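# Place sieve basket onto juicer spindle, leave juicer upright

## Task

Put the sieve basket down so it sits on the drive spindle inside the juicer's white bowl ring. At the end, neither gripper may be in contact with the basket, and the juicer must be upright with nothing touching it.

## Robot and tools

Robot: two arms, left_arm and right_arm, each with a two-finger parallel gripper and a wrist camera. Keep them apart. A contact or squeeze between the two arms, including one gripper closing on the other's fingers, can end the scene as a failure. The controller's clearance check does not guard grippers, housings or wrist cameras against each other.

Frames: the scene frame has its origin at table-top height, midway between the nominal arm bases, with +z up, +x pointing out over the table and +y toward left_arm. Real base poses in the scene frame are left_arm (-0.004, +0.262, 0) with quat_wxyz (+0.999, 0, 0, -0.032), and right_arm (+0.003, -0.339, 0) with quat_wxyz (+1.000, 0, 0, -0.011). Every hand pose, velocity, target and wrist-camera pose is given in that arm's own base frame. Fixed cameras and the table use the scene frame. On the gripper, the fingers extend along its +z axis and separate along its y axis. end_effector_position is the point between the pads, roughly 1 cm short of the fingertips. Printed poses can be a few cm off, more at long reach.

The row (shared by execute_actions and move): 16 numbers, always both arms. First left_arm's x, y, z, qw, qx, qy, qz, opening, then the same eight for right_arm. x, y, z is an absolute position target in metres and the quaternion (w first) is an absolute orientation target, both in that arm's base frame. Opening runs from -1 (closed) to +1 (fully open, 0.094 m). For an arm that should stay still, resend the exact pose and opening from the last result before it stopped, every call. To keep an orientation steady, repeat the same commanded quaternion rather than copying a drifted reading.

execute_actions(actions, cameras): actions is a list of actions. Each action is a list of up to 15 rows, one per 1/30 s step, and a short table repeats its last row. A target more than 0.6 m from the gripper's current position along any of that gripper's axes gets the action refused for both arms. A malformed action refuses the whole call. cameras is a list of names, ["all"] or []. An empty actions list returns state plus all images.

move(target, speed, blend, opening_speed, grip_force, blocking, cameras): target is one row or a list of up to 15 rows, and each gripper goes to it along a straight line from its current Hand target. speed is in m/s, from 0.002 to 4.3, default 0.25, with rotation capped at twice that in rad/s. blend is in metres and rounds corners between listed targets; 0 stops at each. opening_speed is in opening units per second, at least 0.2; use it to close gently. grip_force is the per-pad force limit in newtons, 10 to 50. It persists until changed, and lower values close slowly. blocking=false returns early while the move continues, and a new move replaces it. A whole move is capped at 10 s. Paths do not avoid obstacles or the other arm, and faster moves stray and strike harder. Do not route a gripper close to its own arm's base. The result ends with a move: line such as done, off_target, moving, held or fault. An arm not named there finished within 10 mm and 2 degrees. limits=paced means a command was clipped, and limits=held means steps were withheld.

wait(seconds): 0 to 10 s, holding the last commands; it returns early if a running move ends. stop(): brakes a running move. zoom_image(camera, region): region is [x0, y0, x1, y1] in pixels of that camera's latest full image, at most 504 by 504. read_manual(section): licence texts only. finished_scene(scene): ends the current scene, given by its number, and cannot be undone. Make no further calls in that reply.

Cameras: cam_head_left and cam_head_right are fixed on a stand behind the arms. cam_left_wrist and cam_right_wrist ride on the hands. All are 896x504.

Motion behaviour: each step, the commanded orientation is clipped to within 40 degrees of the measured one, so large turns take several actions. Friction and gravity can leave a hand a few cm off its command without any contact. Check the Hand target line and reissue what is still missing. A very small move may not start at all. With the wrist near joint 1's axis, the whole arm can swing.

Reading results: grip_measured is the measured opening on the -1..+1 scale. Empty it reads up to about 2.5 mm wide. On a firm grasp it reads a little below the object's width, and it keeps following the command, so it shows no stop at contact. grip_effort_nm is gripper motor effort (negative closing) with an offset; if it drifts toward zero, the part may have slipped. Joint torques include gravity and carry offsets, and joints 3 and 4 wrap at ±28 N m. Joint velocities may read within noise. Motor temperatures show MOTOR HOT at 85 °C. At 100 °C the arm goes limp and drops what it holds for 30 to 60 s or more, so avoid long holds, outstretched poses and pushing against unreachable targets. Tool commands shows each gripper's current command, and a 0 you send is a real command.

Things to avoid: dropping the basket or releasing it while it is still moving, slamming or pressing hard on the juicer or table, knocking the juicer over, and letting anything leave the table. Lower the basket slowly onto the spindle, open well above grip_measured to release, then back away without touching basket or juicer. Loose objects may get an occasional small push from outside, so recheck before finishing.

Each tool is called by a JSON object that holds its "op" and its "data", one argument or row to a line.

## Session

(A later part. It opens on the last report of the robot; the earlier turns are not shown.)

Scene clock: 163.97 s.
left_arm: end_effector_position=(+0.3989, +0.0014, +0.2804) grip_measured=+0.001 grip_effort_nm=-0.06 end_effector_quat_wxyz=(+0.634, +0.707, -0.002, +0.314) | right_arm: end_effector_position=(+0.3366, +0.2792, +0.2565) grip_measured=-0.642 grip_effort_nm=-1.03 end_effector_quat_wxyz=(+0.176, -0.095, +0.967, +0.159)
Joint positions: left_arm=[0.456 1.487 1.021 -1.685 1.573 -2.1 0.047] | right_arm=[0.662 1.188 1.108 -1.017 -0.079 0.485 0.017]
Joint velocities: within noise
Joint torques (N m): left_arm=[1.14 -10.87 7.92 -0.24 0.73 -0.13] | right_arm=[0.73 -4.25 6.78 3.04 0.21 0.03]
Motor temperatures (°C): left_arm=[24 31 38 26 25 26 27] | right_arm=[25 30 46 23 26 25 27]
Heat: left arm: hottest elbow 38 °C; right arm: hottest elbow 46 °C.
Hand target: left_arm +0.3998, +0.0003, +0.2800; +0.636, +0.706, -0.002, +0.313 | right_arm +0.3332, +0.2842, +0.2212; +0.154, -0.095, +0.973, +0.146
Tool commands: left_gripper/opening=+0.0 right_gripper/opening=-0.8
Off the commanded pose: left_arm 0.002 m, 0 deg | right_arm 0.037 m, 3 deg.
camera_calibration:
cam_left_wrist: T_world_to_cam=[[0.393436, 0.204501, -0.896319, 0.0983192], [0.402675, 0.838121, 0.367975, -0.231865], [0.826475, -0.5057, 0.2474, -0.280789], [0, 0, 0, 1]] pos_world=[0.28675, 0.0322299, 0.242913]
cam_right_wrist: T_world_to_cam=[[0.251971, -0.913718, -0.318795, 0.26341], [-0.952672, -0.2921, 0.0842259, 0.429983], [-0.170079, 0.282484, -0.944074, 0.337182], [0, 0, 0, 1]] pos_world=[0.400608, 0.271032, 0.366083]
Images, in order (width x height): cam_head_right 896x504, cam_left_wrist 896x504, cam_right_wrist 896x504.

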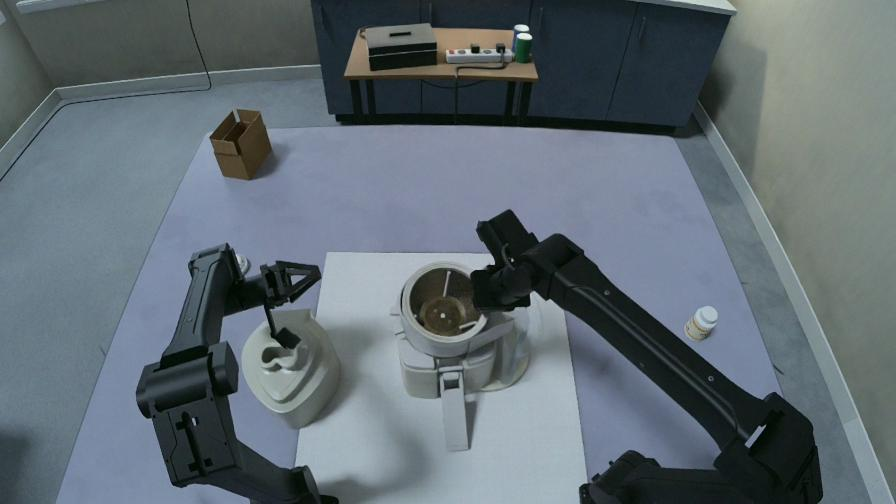

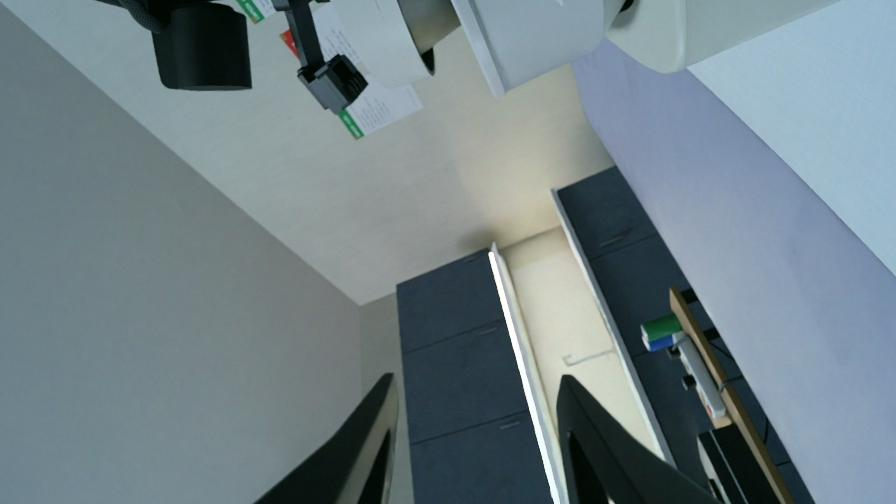

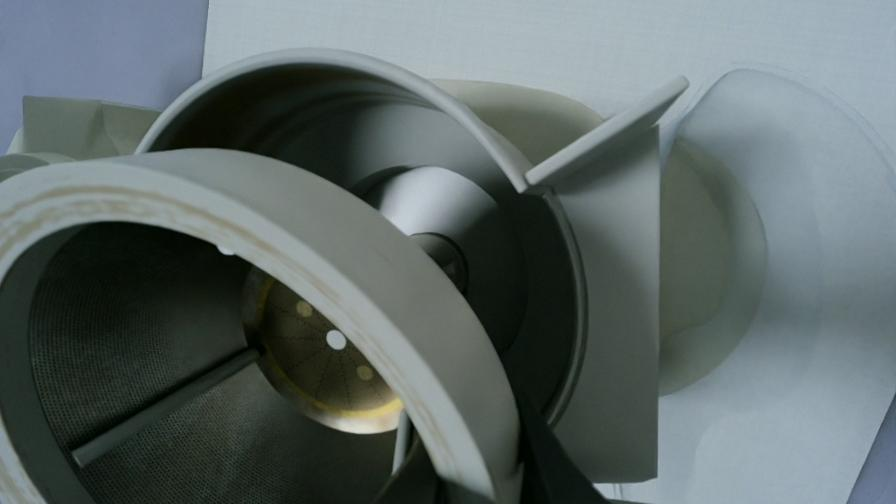

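{"op": "move", "data": {
  "target": [
    [0.40,0.0,0.28,0.634,0.707,0.0,0.314,0,0.330,0.286,0.285,0.154,-0.095,0.975,0.147,-0.8],
    [0.40,0.0,0.28,0.634,0.707,0.0,0.314,0,0.326,0.286,0.265,0.154,-0.095,0.975,0.147,-0.8],
    [0.40,0.0,0.28,0.634,0.707,0.0,0.314,0,0.326,0.286,0.225,0.154,-0.095,0.975,0.147,-0.8]
  ],
  "speed": 0.06,
  "blend": [0.005,0.002,0],
  "cameras": ["cam_head_left"]
}}

{"op": "zoom_image", "data": {
  "camera": "cam_head_left",
  "region": [380, 220, 520, 360]
}}

Scene clock: 176.27 s.
left_arm: end_effector_position=(+0.3989, +0.0014, +0.2804) grip_measured=+0.001 grip_effort_nm=-0.06 end_effector_quat_wxyz=(+0.634, +0.707, -0.002, +0.314) | right_arm: end_effector_position=(+0.3330, +0.2781, +0.2566) grip_measured=-0.642 grip_effort_nm=-1.03 end_effector_quat_wxyz=(+0.175, -0.078, +0.969, +0.158)
Joint positions: left_arm=[0.456 1.487 1.021 -1.685 1.573 -2.1 0.047] | right_arm=[0.67 1.18 1.103 -1.022 -0.067 0.525 0.017]
Joint torques (N m): left_arm=[1.26 -10.7 8.14 -0.46 0.71 -0.18] | right_arm=[1.61 -5.25 6.75 2.61 -0.06 -0.23]
Heat: left arm: hottest elbow 38 °C; right arm: hottest elbow 45 °C.
Hand target: left_arm +0.3998, +0.0003, +0.2800; +0.636, +0.706, -0.002, +0.313 | right_arm +0.3250, +0.2846, +0.2260; +0.154, -0.095, +0.973, +0.146
Off the commanded pose: left_arm 0.002 m, 0 deg | right_arm 0.033 m, 3 deg.
move: off_target (right_arm)
Images, in order (width x height): cam_head_left 896x504.

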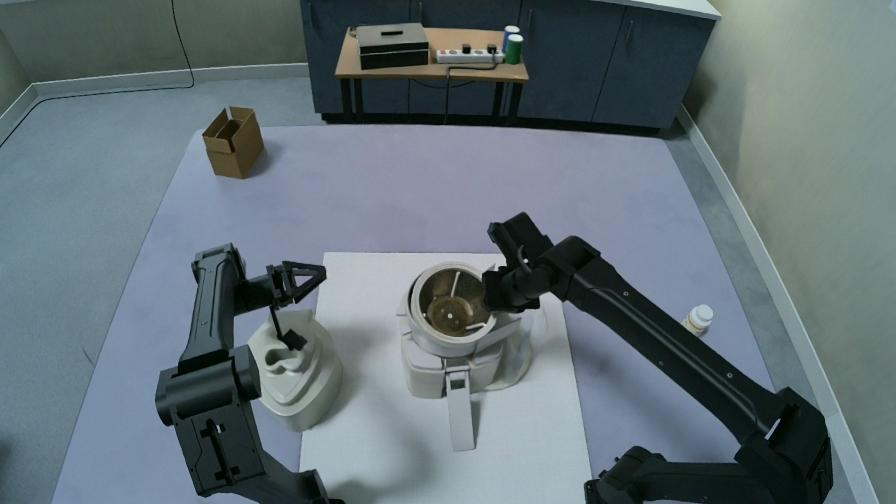

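Scaled by 3.600 from the camera's 896x504 image, which has a finer 1280x720 frame.

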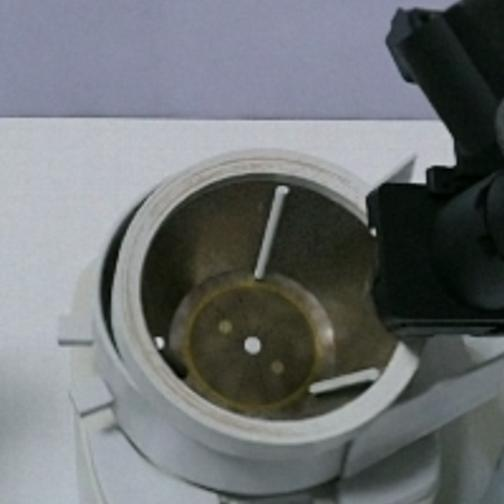

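{"op": "move", "data": {
  "target": [0.40,0.0,0.28,0.634,0.707,0.0,0.314,0,0.326,0.286,0.292,0.154,-0.095,0.975,0.147,-0.8],
  "speed": 0.1,
  "cameras": ["cam_head_left","cam_right_wrist"]
}}

{"op": "zoom_image", "data": {
  "camera": "cam_head_left",
  "region": [380, 220, 520, 360]
}}

{"op": "zoom_image", "data": {
  "camera": "cam_right_wrist",
  "region": [392, 100, 796, 504]
}}

Scene clock: 187.57 s.
left_arm: end_effector_position=(+0.3989, +0.0014, +0.2804) grip_measured=+0.001 grip_effort_nm=-0.06 end_effector_quat_wxyz=(+0.634, +0.707, -0.002, +0.314) | right_arm: end_effector_position=(+0.3269, +0.2716, +0.2627) grip_measured=-0.642 grip_effort_nm=-1.03 end_effector_quat_wxyz=(+0.142, -0.070, +0.978, +0.134)
Joint positions: left_arm=[0.456 1.487 1.021 -1.685 1.573 -2.1 0.047] | right_arm=[0.67 1.204 1.161 -1.139 -0.059 0.54 0.017]
Joint torques (N m): left_arm=[1.26 -10.34 8.17 -0.09 0.63 -0.17] | right_arm=[0.85 -7.41 15.32 0.17 -0.35 -0.37]
Heat: left arm: hottest elbow 38 °C; right arm: hottest elbow 45 °C.
Hand target: left_arm +0.3998, +0.0003, +0.2800; +0.636, +0.706, -0.002, +0.313 | right_arm +0.3253, +0.2849, +0.2915; +0.154, -0.094, +0.972, +0.147
Off the commanded pose: left_arm 0.002 m, 0 deg | right_arm 0.033 m, 4 deg.
move: off_target (right_arm)
camera_calibration:
cam_right_wrist: T_world_to_cam=[[0.183327, -0.940128, -0.287315, 0.282304], [-0.956599, -0.237949, 0.16822, 0.382617], [-0.226514, 0.244006, -0.942949, 0.37223], [0, 0, 0, 1]] pos_world=[0.398573, 0.265619, 0.36774]
Images, in order (width x height): cam_head_left 896x504, cam_right_wrist 896x504.

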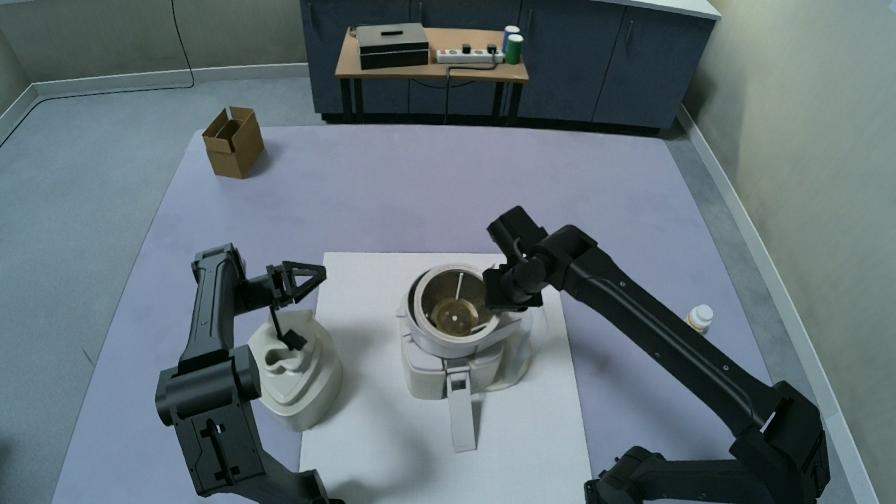

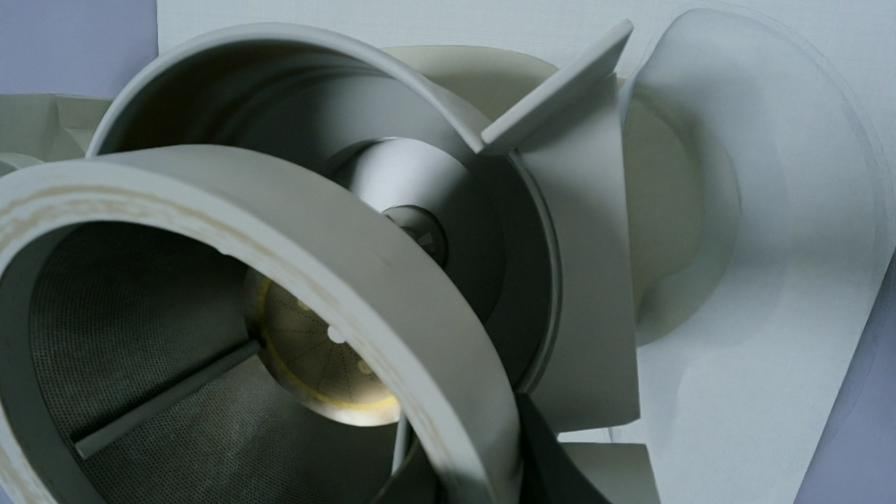

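Scaled by 3.600 from the camera's 896x504 image, which has a finer 1280x720 frame.

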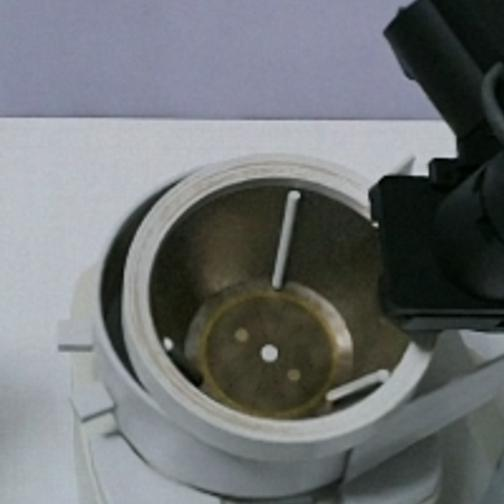

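Scaled by 1.248 from the camera's 896x504 image, which has a finer 1280x720 frame.

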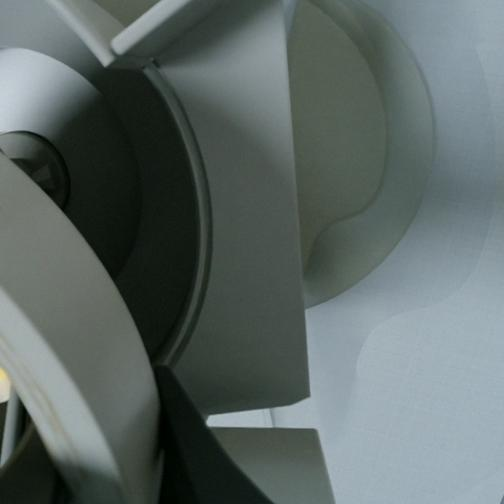

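{"op": "move", "data": {
  "target": [
    [0.38,0.05,0.38,0.3,0.0,0.954,0.0,0,0.326,0.286,0.292,0.154,-0.095,0.975,0.147,-0.8],
    [0.38,0.05,0.32,0.707,0.0,0.707,0.0,0,0.326,0.286,0.292,0.154,-0.095,0.975,0.147,-0.8],
    [0.40,0.0,0.28,0.612,0.3536,0.612,-0.3536,0,0.326,0.286,0.292,0.154,-0.095,0.975,0.147,-0.8]
  ],
  "speed": 0.5,
  "cameras": ["cam_left_wrist"]
}}

Scene clock: 208.27 s.
left_arm: end_effector_position=(+0.3982, +0.0021, +0.2830) grip_measured=+0.001 grip_effort_nm=-0.06 end_effector_quat_wxyz=(+0.633, +0.706, -0.003, +0.317) | right_arm: end_effector_position=(+0.3269, +0.2716, +0.2629) grip_measured=-0.642 grip_effort_nm=-1.03 end_effector_quat_wxyz=(+0.142, -0.070, +0.978, +0.134)
Joint positions: left_arm=[0.459 1.48 1.022 -1.685 1.573 -2.1 0.047] | right_arm=[0.67 1.204 1.162 -1.14 -0.059 0.54 0.017]
Joint torques (N m): left_arm=[0.73 -10.29 7.9 -0.53 0.7 -0.26] | right_arm=[1.2 -7.18 15.46 0.21 -0.35 -0.33]
Heat: left arm: hottest elbow 39 °C; right arm: hottest elbow 49 °C.
Hand target: left_arm +0.3998, +0.0000, +0.2792; +0.639, +0.706, +0.006, +0.306 | right_arm +0.3253, +0.2849, +0.2916; +0.154, -0.094, +0.972, +0.147
Off the commanded pose: left_arm 0.004 m, 117 deg; orientation clipped | right_arm 0.032 m, 4 deg.
joint sent to its limit (left arm) — joint 4 (wrist pitch), lower limit; joint 5 (wrist yaw), upper limit; joint 6 (wrist roll), lower limit. The joint targets are off in orientation, not in position.
move: off_target (left_arm, right_arm); limits=paced
camera_calibration:
cam_left_wrist: T_world_to_cam=[[0.399087, 0.208451, -0.892904, 0.097574], [0.39771, 0.838087, 0.373412, -0.232651], [0.82617, -0.504141, 0.251566, -0.281494], [0, 0, 0, 1]] pos_world=[0.286149, 0.0327299, 0.244813]
Images, in order (width x height): cam_left_wrist 896x504.

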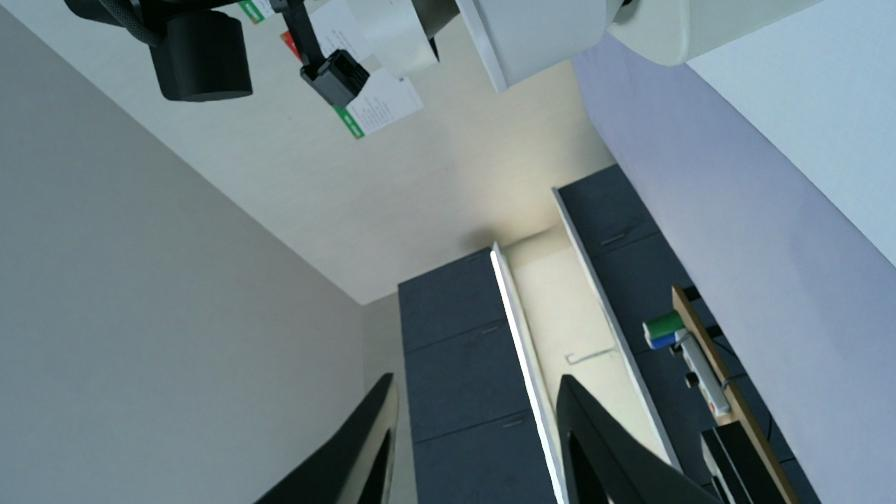

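{"op": "move", "data": {
  "target": [
    [0.38,0.05,0.38,0.3,0.0,0.954,0.0,0,0.326,0.286,0.292,0.154,-0.095,0.975,0.147,-0.8],
    [0.38,0.05,0.32,0.707,0.0,0.707,0.0,0,0.326,0.286,0.292,0.154,-0.095,0.975,0.147,-0.8],
    [0.36,0.03,0.30,0.653,0.27,0.653,-0.27,0,0.326,0.286,0.292,0.154,-0.095,0.975,0.147,-0.8]
  ],
  "speed": 0.5,
  "cameras": ["cam_left_wrist"]
}}

Scene clock: 223.60 s.
left_arm: end_effector_position=(+0.3622, +0.0350, +0.2958) grip_measured=+0.001 grip_effort_nm=-0.06 end_effector_quat_wxyz=(+0.603, +0.706, +0.032, +0.371) | right_arm: end_effector_position=(+0.3269, +0.2716, +0.2629) grip_measured=-0.642 grip_effort_nm=-1.03 end_effector_quat_wxyz=(+0.142, -0.070, +0.978, +0.134)
Joint positions: left_arm=[0.596 1.358 0.937 -1.685 1.573 -2.1 0.047] | right_arm=[0.67 1.204 1.162 -1.14 -0.059 0.54 0.017]
Joint torques (N m): left_arm=[1.38 -9.82 8.14 -0.51 0.74 -0.28] | right_arm=[1.85 -7.47 15.39 0.12 -0.32 -0.37]
Motor temperatures (°C): left_arm=[24 32 39 26 26 26 27] | right_arm=[25 29 51 23 26 25 28]
Heat: left arm: hottest elbow 39 °C; right arm: hottest elbow 51 °C.
Hand target: left_arm +0.3600, +0.0302, +0.2989; +0.606, +0.705, +0.032, +0.367 | right_arm +0.3253, +0.2849, +0.2916; +0.154, -0.094, +0.972, +0.147
Off the commanded pose: left_arm 0.007 m, 119 deg; orientation clipped | right_arm 0.032 m, 4 deg.
joint sent to its limit (left arm) — joint 4 (wrist pitch), lower limit; joint 5 (wrist yaw), upper limit; joint 6 (wrist roll), lower limit. The joint targets are off in orientation, not in position.
move: off_target (left_arm, right_arm); limits=paced
camera_calibration:
cam_left_wrist: T_world_to_cam=[[0.394439, 0.27985, -0.875272, 0.110453], [0.267062, 0.876476, 0.400585, -0.212694], [0.879259, -0.391758, 0.270979, -0.267305], [0, 0, 0, 1]] pos_world=[0.248265, 0.0507919, 0.254312]
Images, in order (width x height): cam_left_wrist 896x504.

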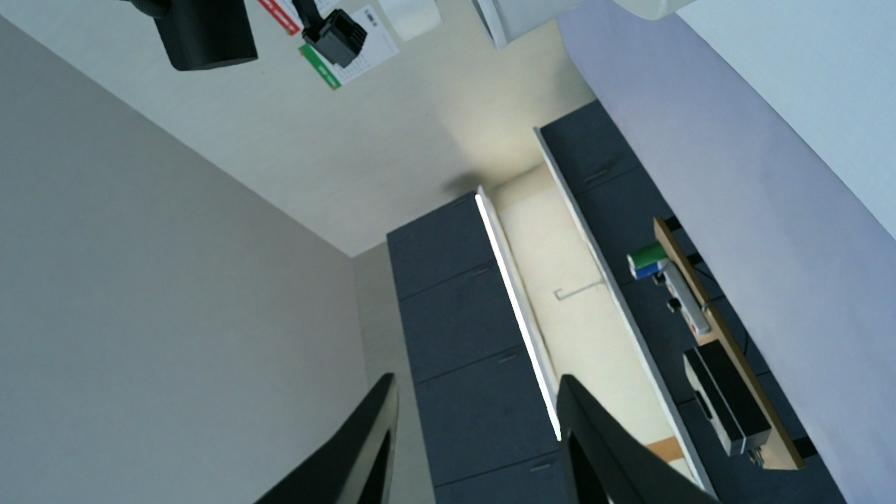

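{"op": "move", "data": {
  "target": [0.36,0.0302,0.299,0.606,0.705,0.032,0.367,0,0.326,0.293,0.298,0.154,-0.095,0.975,0.147,-0.8],
  "speed": 0.1,
  "cameras": ["cam_head_left"]
}}

{"op": "zoom_image", "data": {
  "camera": "cam_head_left",
  "region": [380, 220, 520, 360]
}}

Scene clock: 229.63 s.
left_arm: end_effector_position=(+0.3622, +0.0350, +0.2958) grip_measured=+0.001 grip_effort_nm=-0.06 end_effector_quat_wxyz=(+0.603, +0.706, +0.032, +0.371) | right_arm: end_effector_position=(+0.3258, +0.2738, +0.2660) grip_measured=-0.642 grip_effort_nm=-1.03 end_effector_quat_wxyz=(+0.139, -0.073, +0.979, +0.128)
Joint positions: left_arm=[0.596 1.358 0.937 -1.685 1.573 -2.1 0.047] | right_arm=[0.679 1.212 1.179 -1.161 -0.052 0.54 0.017]
Joint torques (N m): left_arm=[0.97 -9.41 8.12 -0.66 0.66 -0.3] | right_arm=[2.37 -8.06 15.98 0.47 -0.39 -0.25]
Heat: left arm: hottest elbow 39 °C; right arm: hottest elbow 52 °C.
Hand target: left_arm +0.3600, +0.0303, +0.2989; +0.606, +0.705, +0.032, +0.367 | right_arm +0.3248, +0.2916, +0.2976; +0.154, -0.095, +0.972, +0.147
Off the commanded pose: left_arm 0.006 m, 1 deg | right_arm 0.037 m, 4 deg.
joint sent to its limit (left arm) — joint 4 (wrist pitch), lower limit; joint 6 (wrist roll), lower limit. The joint targets still meet the commanded pose.
move: off_target (right_arm)
Images, in order (width x height): cam_head_left 896x504.

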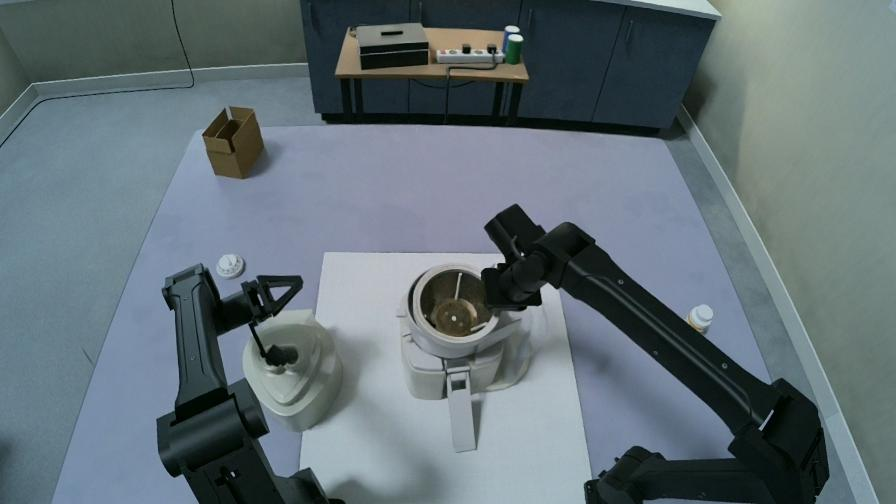

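Scaled by 3.600 from the camera's 896x504 image, which has a finer 1280x720 frame.

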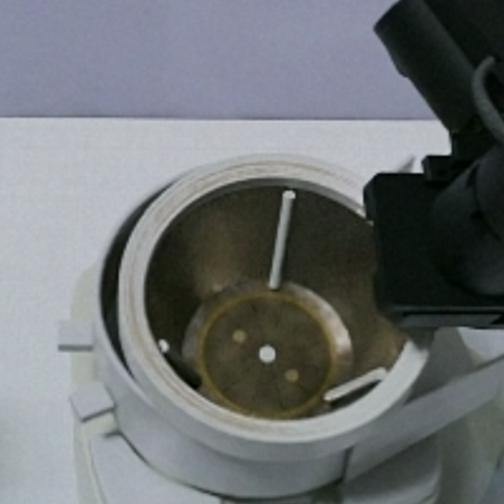

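{"op": "move", "data": {
  "target": [
    [0.36,0.0302,0.299,0.606,0.705,0.032,0.367,0,0.326,0.299,0.298,0.154,-0.095,0.975,0.147,-0.8],
    [0.36,0.0302,0.299,0.606,0.705,0.032,0.367,0,0.325,0.288,0.262,0.154,-0.095,0.975,0.147,-0.8]
  ],
  "speed": 0.1,
  "cameras": ["cam_head_left"]
}}

{"op": "zoom_image", "data": {
  "camera": "cam_head_left",
  "region": [380, 220, 520, 360]
}}

Scene clock: 235.40 s.
left_arm: end_effector_position=(+0.3622, +0.0350, +0.2958) grip_measured=+0.001 grip_effort_nm=-0.06 end_effector_quat_wxyz=(+0.603, +0.706, +0.032, +0.371) | right_arm: end_effector_position=(+0.3292, +0.2847, +0.2621) grip_measured=-0.642 grip_effort_nm=-1.03 end_effector_quat_wxyz=(+0.150, -0.082, +0.975, +0.141)
Joint positions: left_arm=[0.596 1.358 0.937 -1.685 1.573 -2.1 0.047] | right_arm=[0.691 1.218 1.166 -1.107 -0.058 0.536 0.017]
Joint torques (N m): left_arm=[0.21 -9.99 8.03 -0.72 0.64 -0.28] | right_arm=[0.67 -8.53 9.05 2.11 -0.27 -0.23]
Heat: left arm: hottest elbow 39 °C; right arm: hottest elbow 52 °C.
Hand target: left_arm +0.3600, +0.0303, +0.2989; +0.606, +0.705, +0.032, +0.367 | right_arm +0.3250, +0.2880, +0.2620; +0.154, -0.095, +0.973, +0.147
Off the commanded pose: left_arm 0.006 m, 1 deg | right_arm 0.005 m, 2 deg.
joint sent to its limit (left arm) — joint 4 (wrist pitch), lower limit; joint 6 (wrist roll), lower limit. The joint targets still meet the commanded pose.
move: done
Images, in order (width x height): cam_head_left 896x504.

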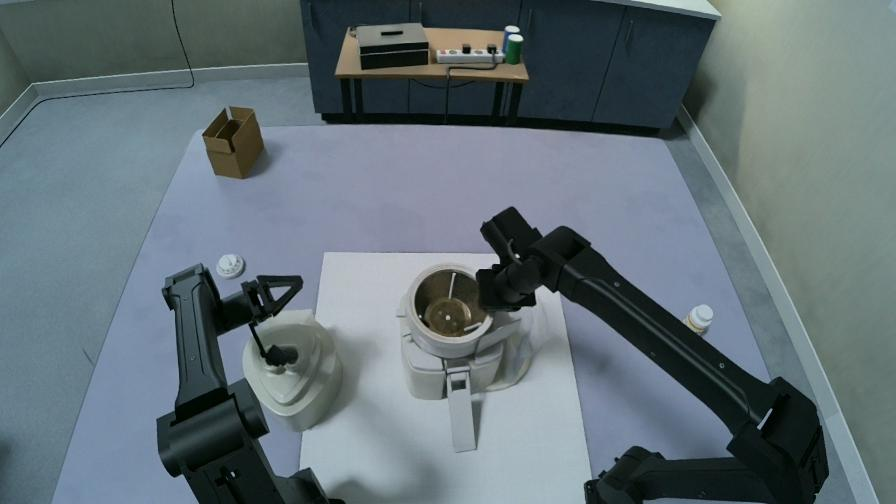

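Scaled by 3.600 from the camera's 896x504 image, which has a finer 1280x720 frame.

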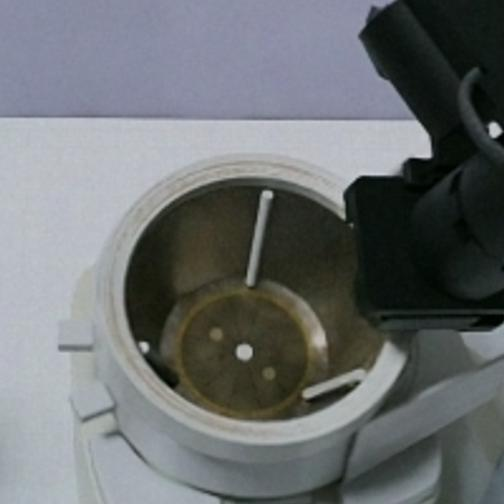

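{"op": "move", "data": {
  "target": [
    [0.36,0.0302,0.299,0.606,0.705,0.032,0.367,0,0.324,0.280,0.264,0.154,-0.095,0.975,0.147,-0.8],
    [0.36,0.0302,0.299,0.606,0.705,0.032,0.367,0,0.324,0.283,0.225,0.154,-0.095,0.975,0.147,-0.8]
  ],
  "speed": 0.06,
  "blend": [0.002,0],
  "cameras": ["cam_head_left"]
}}

{"op": "zoom_image", "data": {
  "camera": "cam_head_left",
  "region": [380, 220, 520, 360]
}}

Scene clock: 242.50 s.
left_arm: end_effector_position=(+0.3622, +0.0350, +0.2958) grip_measured=+0.001 grip_effort_nm=-0.06 end_effector_quat_wxyz=(+0.603, +0.706, +0.032, +0.371) | right_arm: end_effector_position=(+0.3298, +0.2841, +0.2575) grip_measured=-0.642 grip_effort_nm=-1.03 end_effector_quat_wxyz=(+0.177, -0.081, +0.967, +0.164)
Joint positions: left_arm=[0.596 1.358 0.937 -1.685 1.573 -2.1 0.047] | right_arm=[0.685 1.177 1.1 -1.011 -0.068 0.535 0.017]
Joint torques (N m): left_arm=[1.26 -10.05 7.92 -0.51 0.67 -0.25] | right_arm=[-0.03 -5.42 6.46 2.24 -0.06 -0.33]
Heat: left arm: hottest elbow 39 °C; right arm: hottest elbow 52 °C.
Hand target: left_arm +0.3600, +0.0303, +0.2989; +0.606, +0.705, +0.032, +0.367 | right_arm +0.3231, +0.2821, +0.2261; +0.153, -0.095, +0.973, +0.147
Off the commanded pose: left_arm 0.006 m, 1 deg | right_arm 0.033 m, 4 deg.
joint sent to its limit (left arm) — joint 4 (wrist pitch), lower limit; joint 6 (wrist roll), lower limit. The joint targets still meet the commanded pose.
move: off_target (right_arm)
Images, in order (width x height): cam_head_left 896x504.

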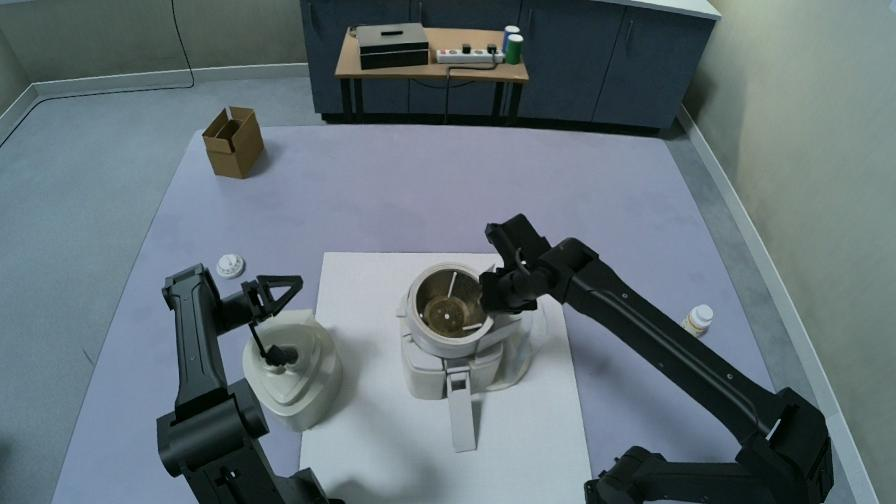

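Scaled by 3.600 from the camera's 896x504 image, which has a finer 1280x720 frame.

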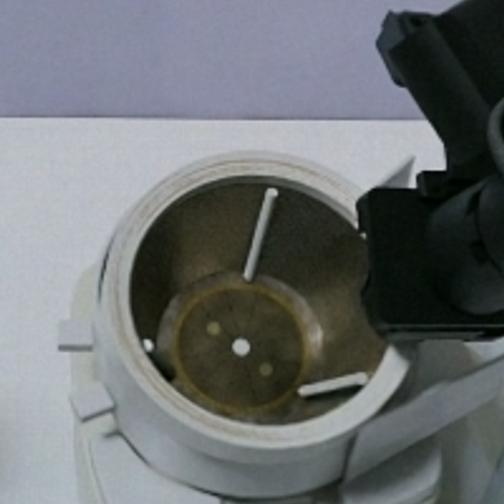

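{"op": "zoom_image", "data": {
  "camera": "cam_head_left",
  "region": [400, 255, 500, 355]
}}

Scaled by 5.040 from the camera's 896x504 image, which has a finer 1280x720 frame.

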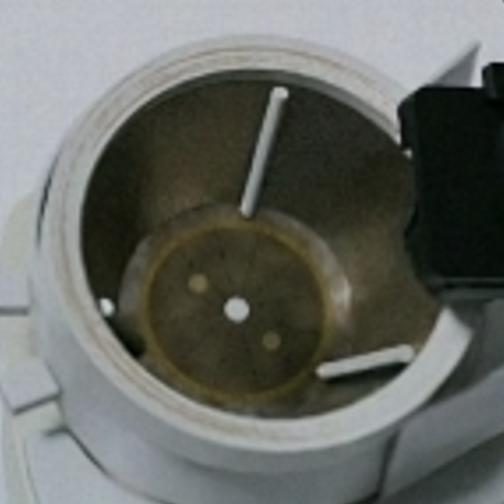

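{"op": "move", "data": {
  "target": [
    [0.36,0.0302,0.299,0.606,0.705,0.032,0.367,0,0.322,0.296,0.300,0.154,-0.095,0.975,0.147,-0.8],
    [0.36,0.0302,0.299,0.606,0.705,0.032,0.367,0,0.314,0.291,0.29,0.154,-0.095,0.975,0.147,-0.8],
    [0.36,0.0302,0.299,0.606,0.705,0.032,0.367,0,0.316,0.286,0.260,0.154,-0.095,0.975,0.147,-0.8]
  ],
  "speed": 0.1,
  "cameras": ["cam_head_left"]
}}

{"op": "zoom_image", "data": {
  "camera": "cam_head_left",
  "region": [380, 220, 520, 360]
}}

Scene clock: 256.00 s.
left_arm: end_effector_position=(+0.3622, +0.0350, +0.2958) grip_measured=+0.001 grip_effort_nm=-0.06 end_effector_quat_wxyz=(+0.603, +0.706, +0.032, +0.371) | right_arm: end_effector_position=(+0.3259, +0.2819, +0.2630) grip_measured=-0.642 grip_effort_nm=-1.03 end_effector_quat_wxyz=(+0.156, -0.074, +0.975, +0.142)
Joint positions: left_arm=[0.596 1.358 0.937 -1.685 1.573 -2.1 0.047] | right_arm=[0.694 1.2 1.15 -1.099 -0.05 0.554 0.017]
Joint torques (N m): left_arm=[0.73 -9.47 8.05 -0.73 0.73 -0.27] | right_arm=[0.56 -8.23 8.5 1.87 -0.42 -0.32]
Heat: left arm: hottest elbow 39 °C; right arm: hottest elbow 51 °C.
Hand target: left_arm +0.3600, +0.0303, +0.2989; +0.606, +0.705, +0.032, +0.367 | right_arm +0.3161, +0.2858, +0.2599; +0.153, -0.095, +0.973, +0.146
Off the commanded pose: left_arm 0.006 m, 1 deg | right_arm 0.011 m, 2 deg.
joint sent to its limit (left arm) — joint 4 (wrist pitch), lower limit; joint 6 (wrist roll), lower limit. The joint targets still meet the commanded pose.
move: off_target (right_arm)
Images, in order (width x height): cam_head_left 896x504.

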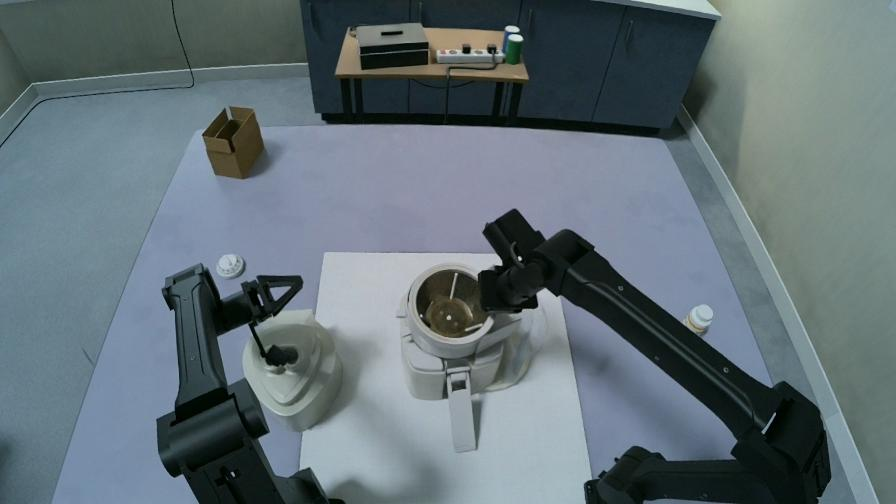

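Scaled by 3.600 from the camera's 896x504 image, which has a finer 1280x720 frame.

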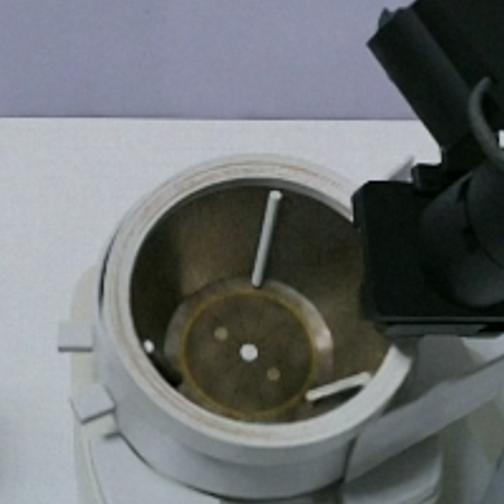

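{"op": "move", "data": {
  "target": [
    [0.36,0.03,0.30,0.223,0.561,-0.429,0.672,0,0.316,0.286,0.260,0.154,-0.095,0.975,0.147,-0.8],
    [0.36,0.03,0.30,-0.260,0.154,-0.690,0.659,0,0.316,0.286,0.260,0.154,-0.095,0.975,0.147,-0.8],
    [0.40,0.0,0.28,-0.612,-0.3536,-0.612,0.3536,0,0.316,0.286,0.260,0.154,-0.095,0.975,0.147,-0.8]
  ],
  "speed": 0.5,
  "cameras": ["cam_left_wrist"]
}}

{"op": "zoom_image", "data": {
  "camera": "cam_left_wrist",
  "region": [420, 20, 896, 420]
}}

Scene clock: 293.93 s.
left_arm: end_effector_position=(+0.3984, +0.0022, +0.2836) grip_measured=+0.002 grip_effort_nm=-0.06 end_effector_quat_wxyz=(+0.613, +0.351, +0.613, -0.353) | right_arm: end_effector_position=(+0.3260, +0.2820, +0.2630) grip_measured=-0.642 grip_effort_nm=-1.03 end_effector_quat_wxyz=(+0.156, -0.074, +0.975, +0.142)
Joint positions: left_arm=[0.458 1.251 0.604 0.675 1.501 -0.031 0.047] | right_arm=[0.694 1.2 1.15 -1.098 -0.05 0.554 0.017]
Joint torques (N m): left_arm=[1.26 -7 8.88 1.4 -0.07 0.09] | right_arm=[0.73 -7.65 8.51 1.84 -0.43 -0.31]
Heat: left arm: hottest elbow 39 °C; right arm: hottest elbow 48 °C.
Hand target: left_arm +0.3999, +0.0000, +0.2800; +0.613, +0.354, +0.612, -0.354 | right_arm +0.3162, +0.2859, +0.2600; +0.154, -0.095, +0.973, +0.146
Off the commanded pose: left_arm 0.005 m, 0 deg | right_arm 0.011 m, 2 deg.
move: off_target (right_arm)
camera_calibration:
cam_left_wrist: T_world_to_cam=[[-0.869406, -0.494072, 0.00504964, 0.350257], [-0.286252, 0.495328, -0.820189, 0.378661], [0.402732, -0.714523, -0.57207, 0.121026], [0, 0, 0, 1]] pos_world=[0.364167, 0.0719669, 0.37804]
Images, in order (width x height): cam_left_wrist 896x504.

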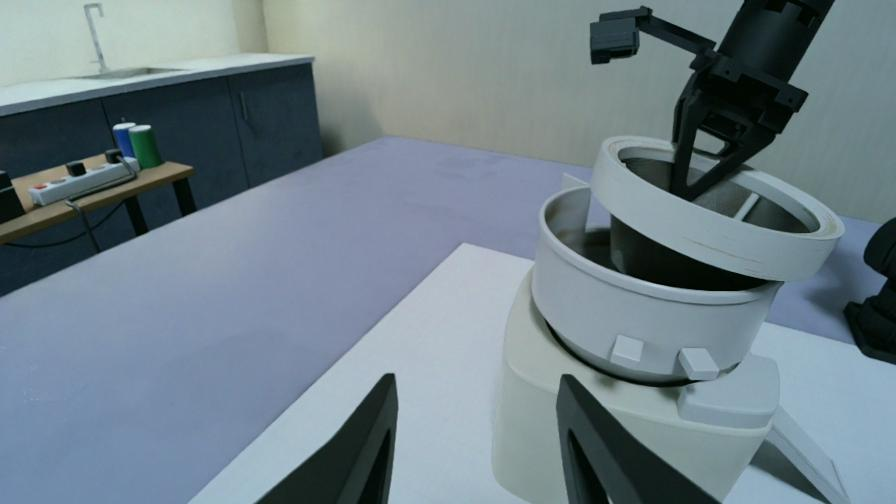

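Scaled by 1.059 from the camera's 896x504 image, which has a finer 1280x720 frame.

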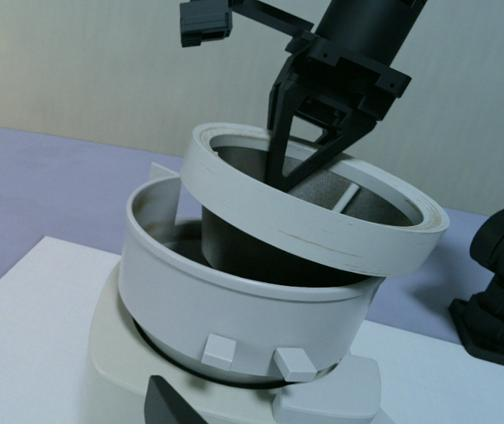

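{"op": "move", "data": {
  "target": [
    [0.4,0.0,0.28,-0.612,-0.3536,-0.612,0.3536,0,0.322,0.29,0.33,0.154,-0.095,0.975,0.147,-0.8],
    [0.4,0.0,0.28,-0.612,-0.3536,-0.612,0.3536,0,0.356,0.287,0.33,0.154,-0.095,0.975,0.147,-0.8]
  ],
  "speed": 0.12,
  "blend": [0.02,0],
  "cameras": ["cam_left_wrist","cam_head_left"]
}}

{"op": "zoom_image", "data": {
  "camera": "cam_left_wrist",
  "region": [420, 20, 896, 420]
}}

{"op": "zoom_image", "data": {
  "camera": "cam_head_left",
  "region": [380, 220, 520, 360]
}}

Scene clock: 310.33 s.
left_arm: end_effector_position=(+0.3984, +0.0022, +0.2836) grip_measured=+0.002 grip_effort_nm=-0.06 end_effector_quat_wxyz=(+0.614, +0.353, +0.612, -0.352) | right_arm: end_effector_position=(+0.3401, +0.2782, +0.2855) grip_measured=-0.642 grip_effort_nm=-1.03 end_effector_quat_wxyz=(+0.119, -0.093, +0.981, +0.123)
Joint positions: left_arm=[0.458 1.251 0.604 0.675 1.501 -0.025 0.047] | right_arm=[0.655 1.274 1.292 -1.255 -0.081 0.48 0.017]
Joint torques (N m): left_arm=[0.32 -7.3 8.96 0.9 -0.07 0.07] | right_arm=[-1.49 -8.76 17.36 0.99 -0.25 -0.2]
Heat: left arm: hottest elbow 38 °C; right arm: hottest elbow 48 °C.
Hand target: left_arm +0.3999, +0.0000, +0.2800; +0.613, +0.353, +0.612, -0.354 | right_arm +0.3534, +0.2851, +0.3296; +0.154, -0.095, +0.972, +0.147
Off the commanded pose: left_arm 0.005 m, 0 deg | right_arm 0.048 m, 5 deg.
move: off_target (right_arm); blend cut to 0.0171 m at target 1
camera_calibration:
cam_left_wrist: T_world_to_cam=[[-0.86943, -0.494055, -0.00107167, 0.351996], [-0.281895, 0.497854, -0.820169, 0.376895], [0.405742, -0.712777, -0.572121, 0.119814], [0, 0, 0, 1]] pos_world=[0.363667, 0.0716674, 0.378042]
Images, in order (width x height): cam_head_left 896x504, cam_left_wrist 896x504.

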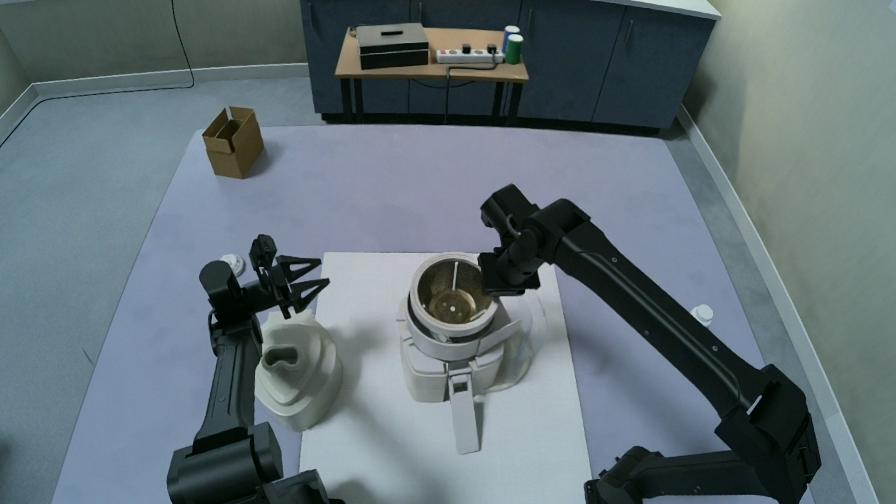

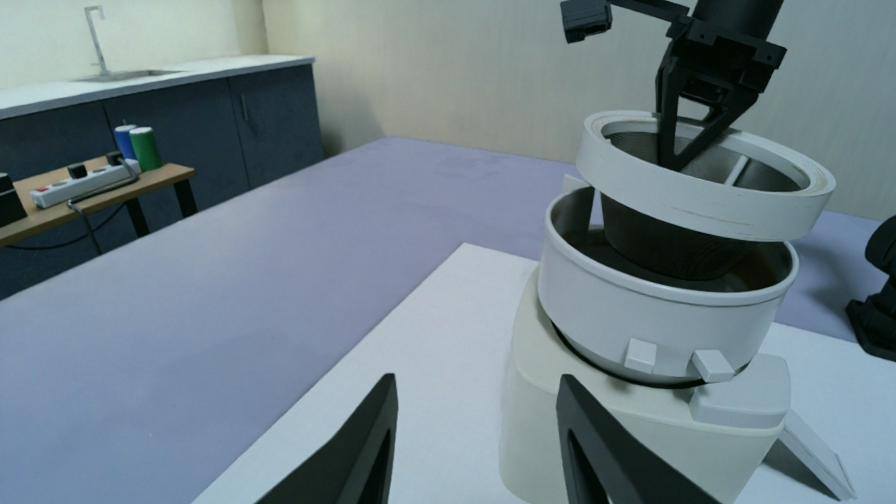

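Scaled by 1.059 from the camera's 896x504 image, which has a finer 1280x720 frame.

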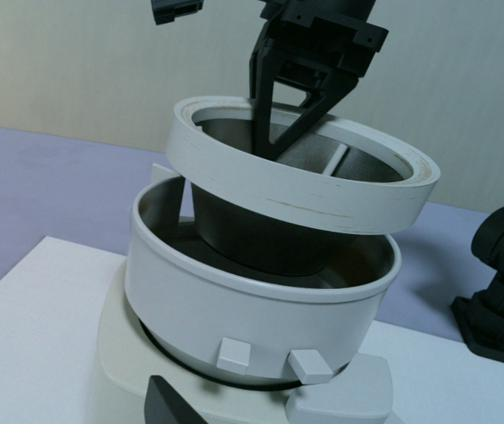

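Scaled by 3.600 from the camera's 896x504 image, which has a finer 1280x720 frame.

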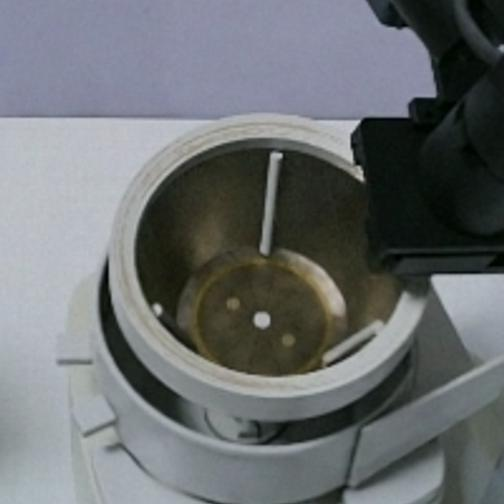

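{"op": "move", "data": {
  "target": [
    [0.4,0.0,0.28,-0.612,-0.3536,-0.612,0.3536,0,0.358,0.284,0.33,0.154,-0.095,0.975,0.147,-0.8],
    [0.4,0.0,0.28,-0.612,-0.3536,-0.612,0.3536,0,0.353,0.284,0.272,0.154,-0.095,0.975,0.147,-0.8]
  ],
  "speed": 0.12,
  "cameras": ["cam_left_wrist","cam_head_left"]
}}

{"op": "zoom_image", "data": {
  "camera": "cam_left_wrist",
  "region": [420, 20, 896, 420]
}}

{"op": "zoom_image", "data": {
  "camera": "cam_head_left",
  "region": [380, 220, 520, 360]
}}

Scene clock: 320.30 s.
left_arm: end_effector_position=(+0.3984, +0.0022, +0.2836) grip_measured=+0.002 grip_effort_nm=-0.06 end_effector_quat_wxyz=(+0.615, +0.353, +0.612, -0.351) | right_arm: end_effector_position=(+0.3486, +0.2830, +0.2622) grip_measured=-0.642 grip_effort_nm=-1.03 end_effector_quat_wxyz=(+0.137, -0.095, +0.977, +0.135)
Joint positions: left_arm=[0.458 1.251 0.604 0.675 1.501 -0.024 0.047] | right_arm=[0.65 1.274 1.221 -1.14 -0.084 0.472 0.017]
Joint torques (N m): left_arm=[1.32 -7.59 8.79 1.06 -0.09 0.09] | right_arm=[-0.91 -9.82 10.22 2.47 -0.16 -0.08]
Heat: left arm: hottest elbow 38 °C; right arm: hottest elbow 49 °C.
Hand target: left_arm +0.3999, +0.0000, +0.2800; +0.613, +0.354, +0.612, -0.354 | right_arm +0.3529, +0.2839, +0.2722; +0.154, -0.095, +0.973, +0.147
Off the commanded pose: left_arm 0.005 m, 0 deg | right_arm 0.011 m, 2 deg.
move: off_target (right_arm)
camera_calibration:
cam_left_wrist: T_world_to_cam=[[-0.869414, -0.494081, -0.0019224, 0.352178], [-0.281276, 0.498142, -0.820206, 0.376685], [0.406206, -0.712558, -0.572064, 0.119577], [0, 0, 0, 1]] pos_world=[0.363568, 0.0715675, 0.378043]
Images, in order (width x height): cam_head_left 896x504, cam_left_wrist 896x504.

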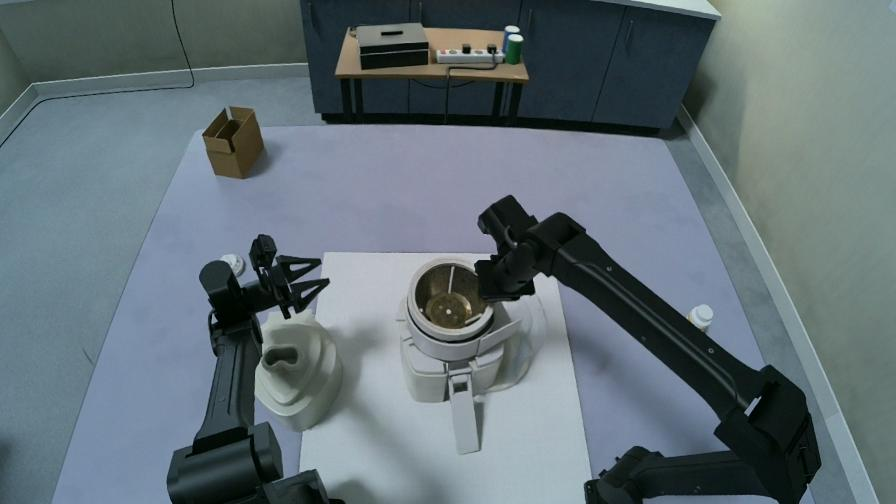

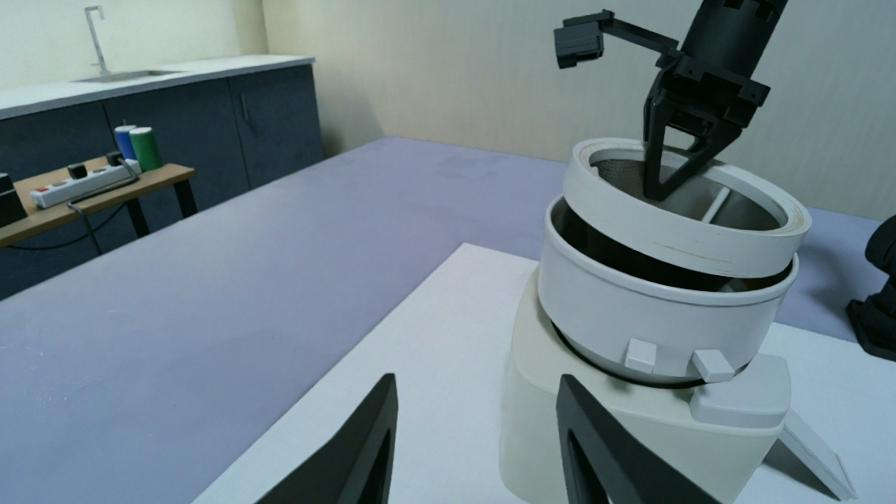

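Scaled by 1.059 from the camera's 896x504 image, which has a finer 1280x720 frame.

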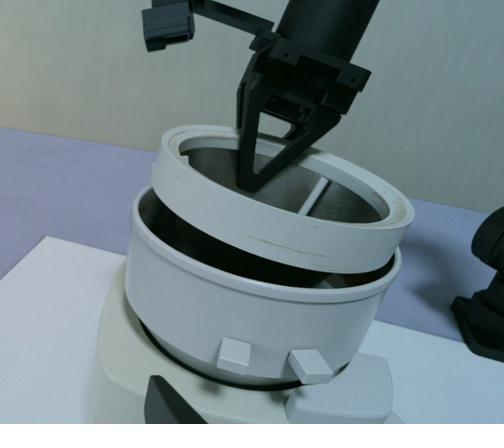

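Scaled by 3.600 from the camera's 896x504 image, which has a finer 1280x720 frame.

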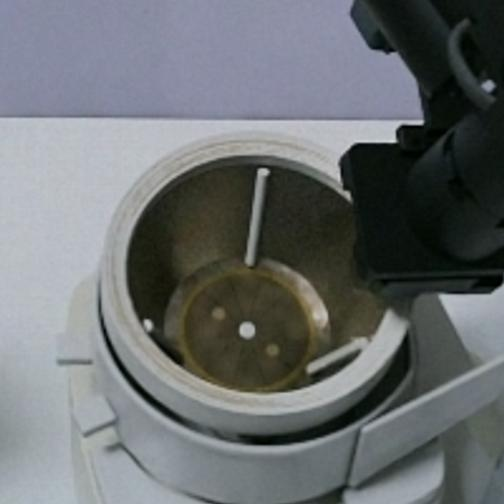

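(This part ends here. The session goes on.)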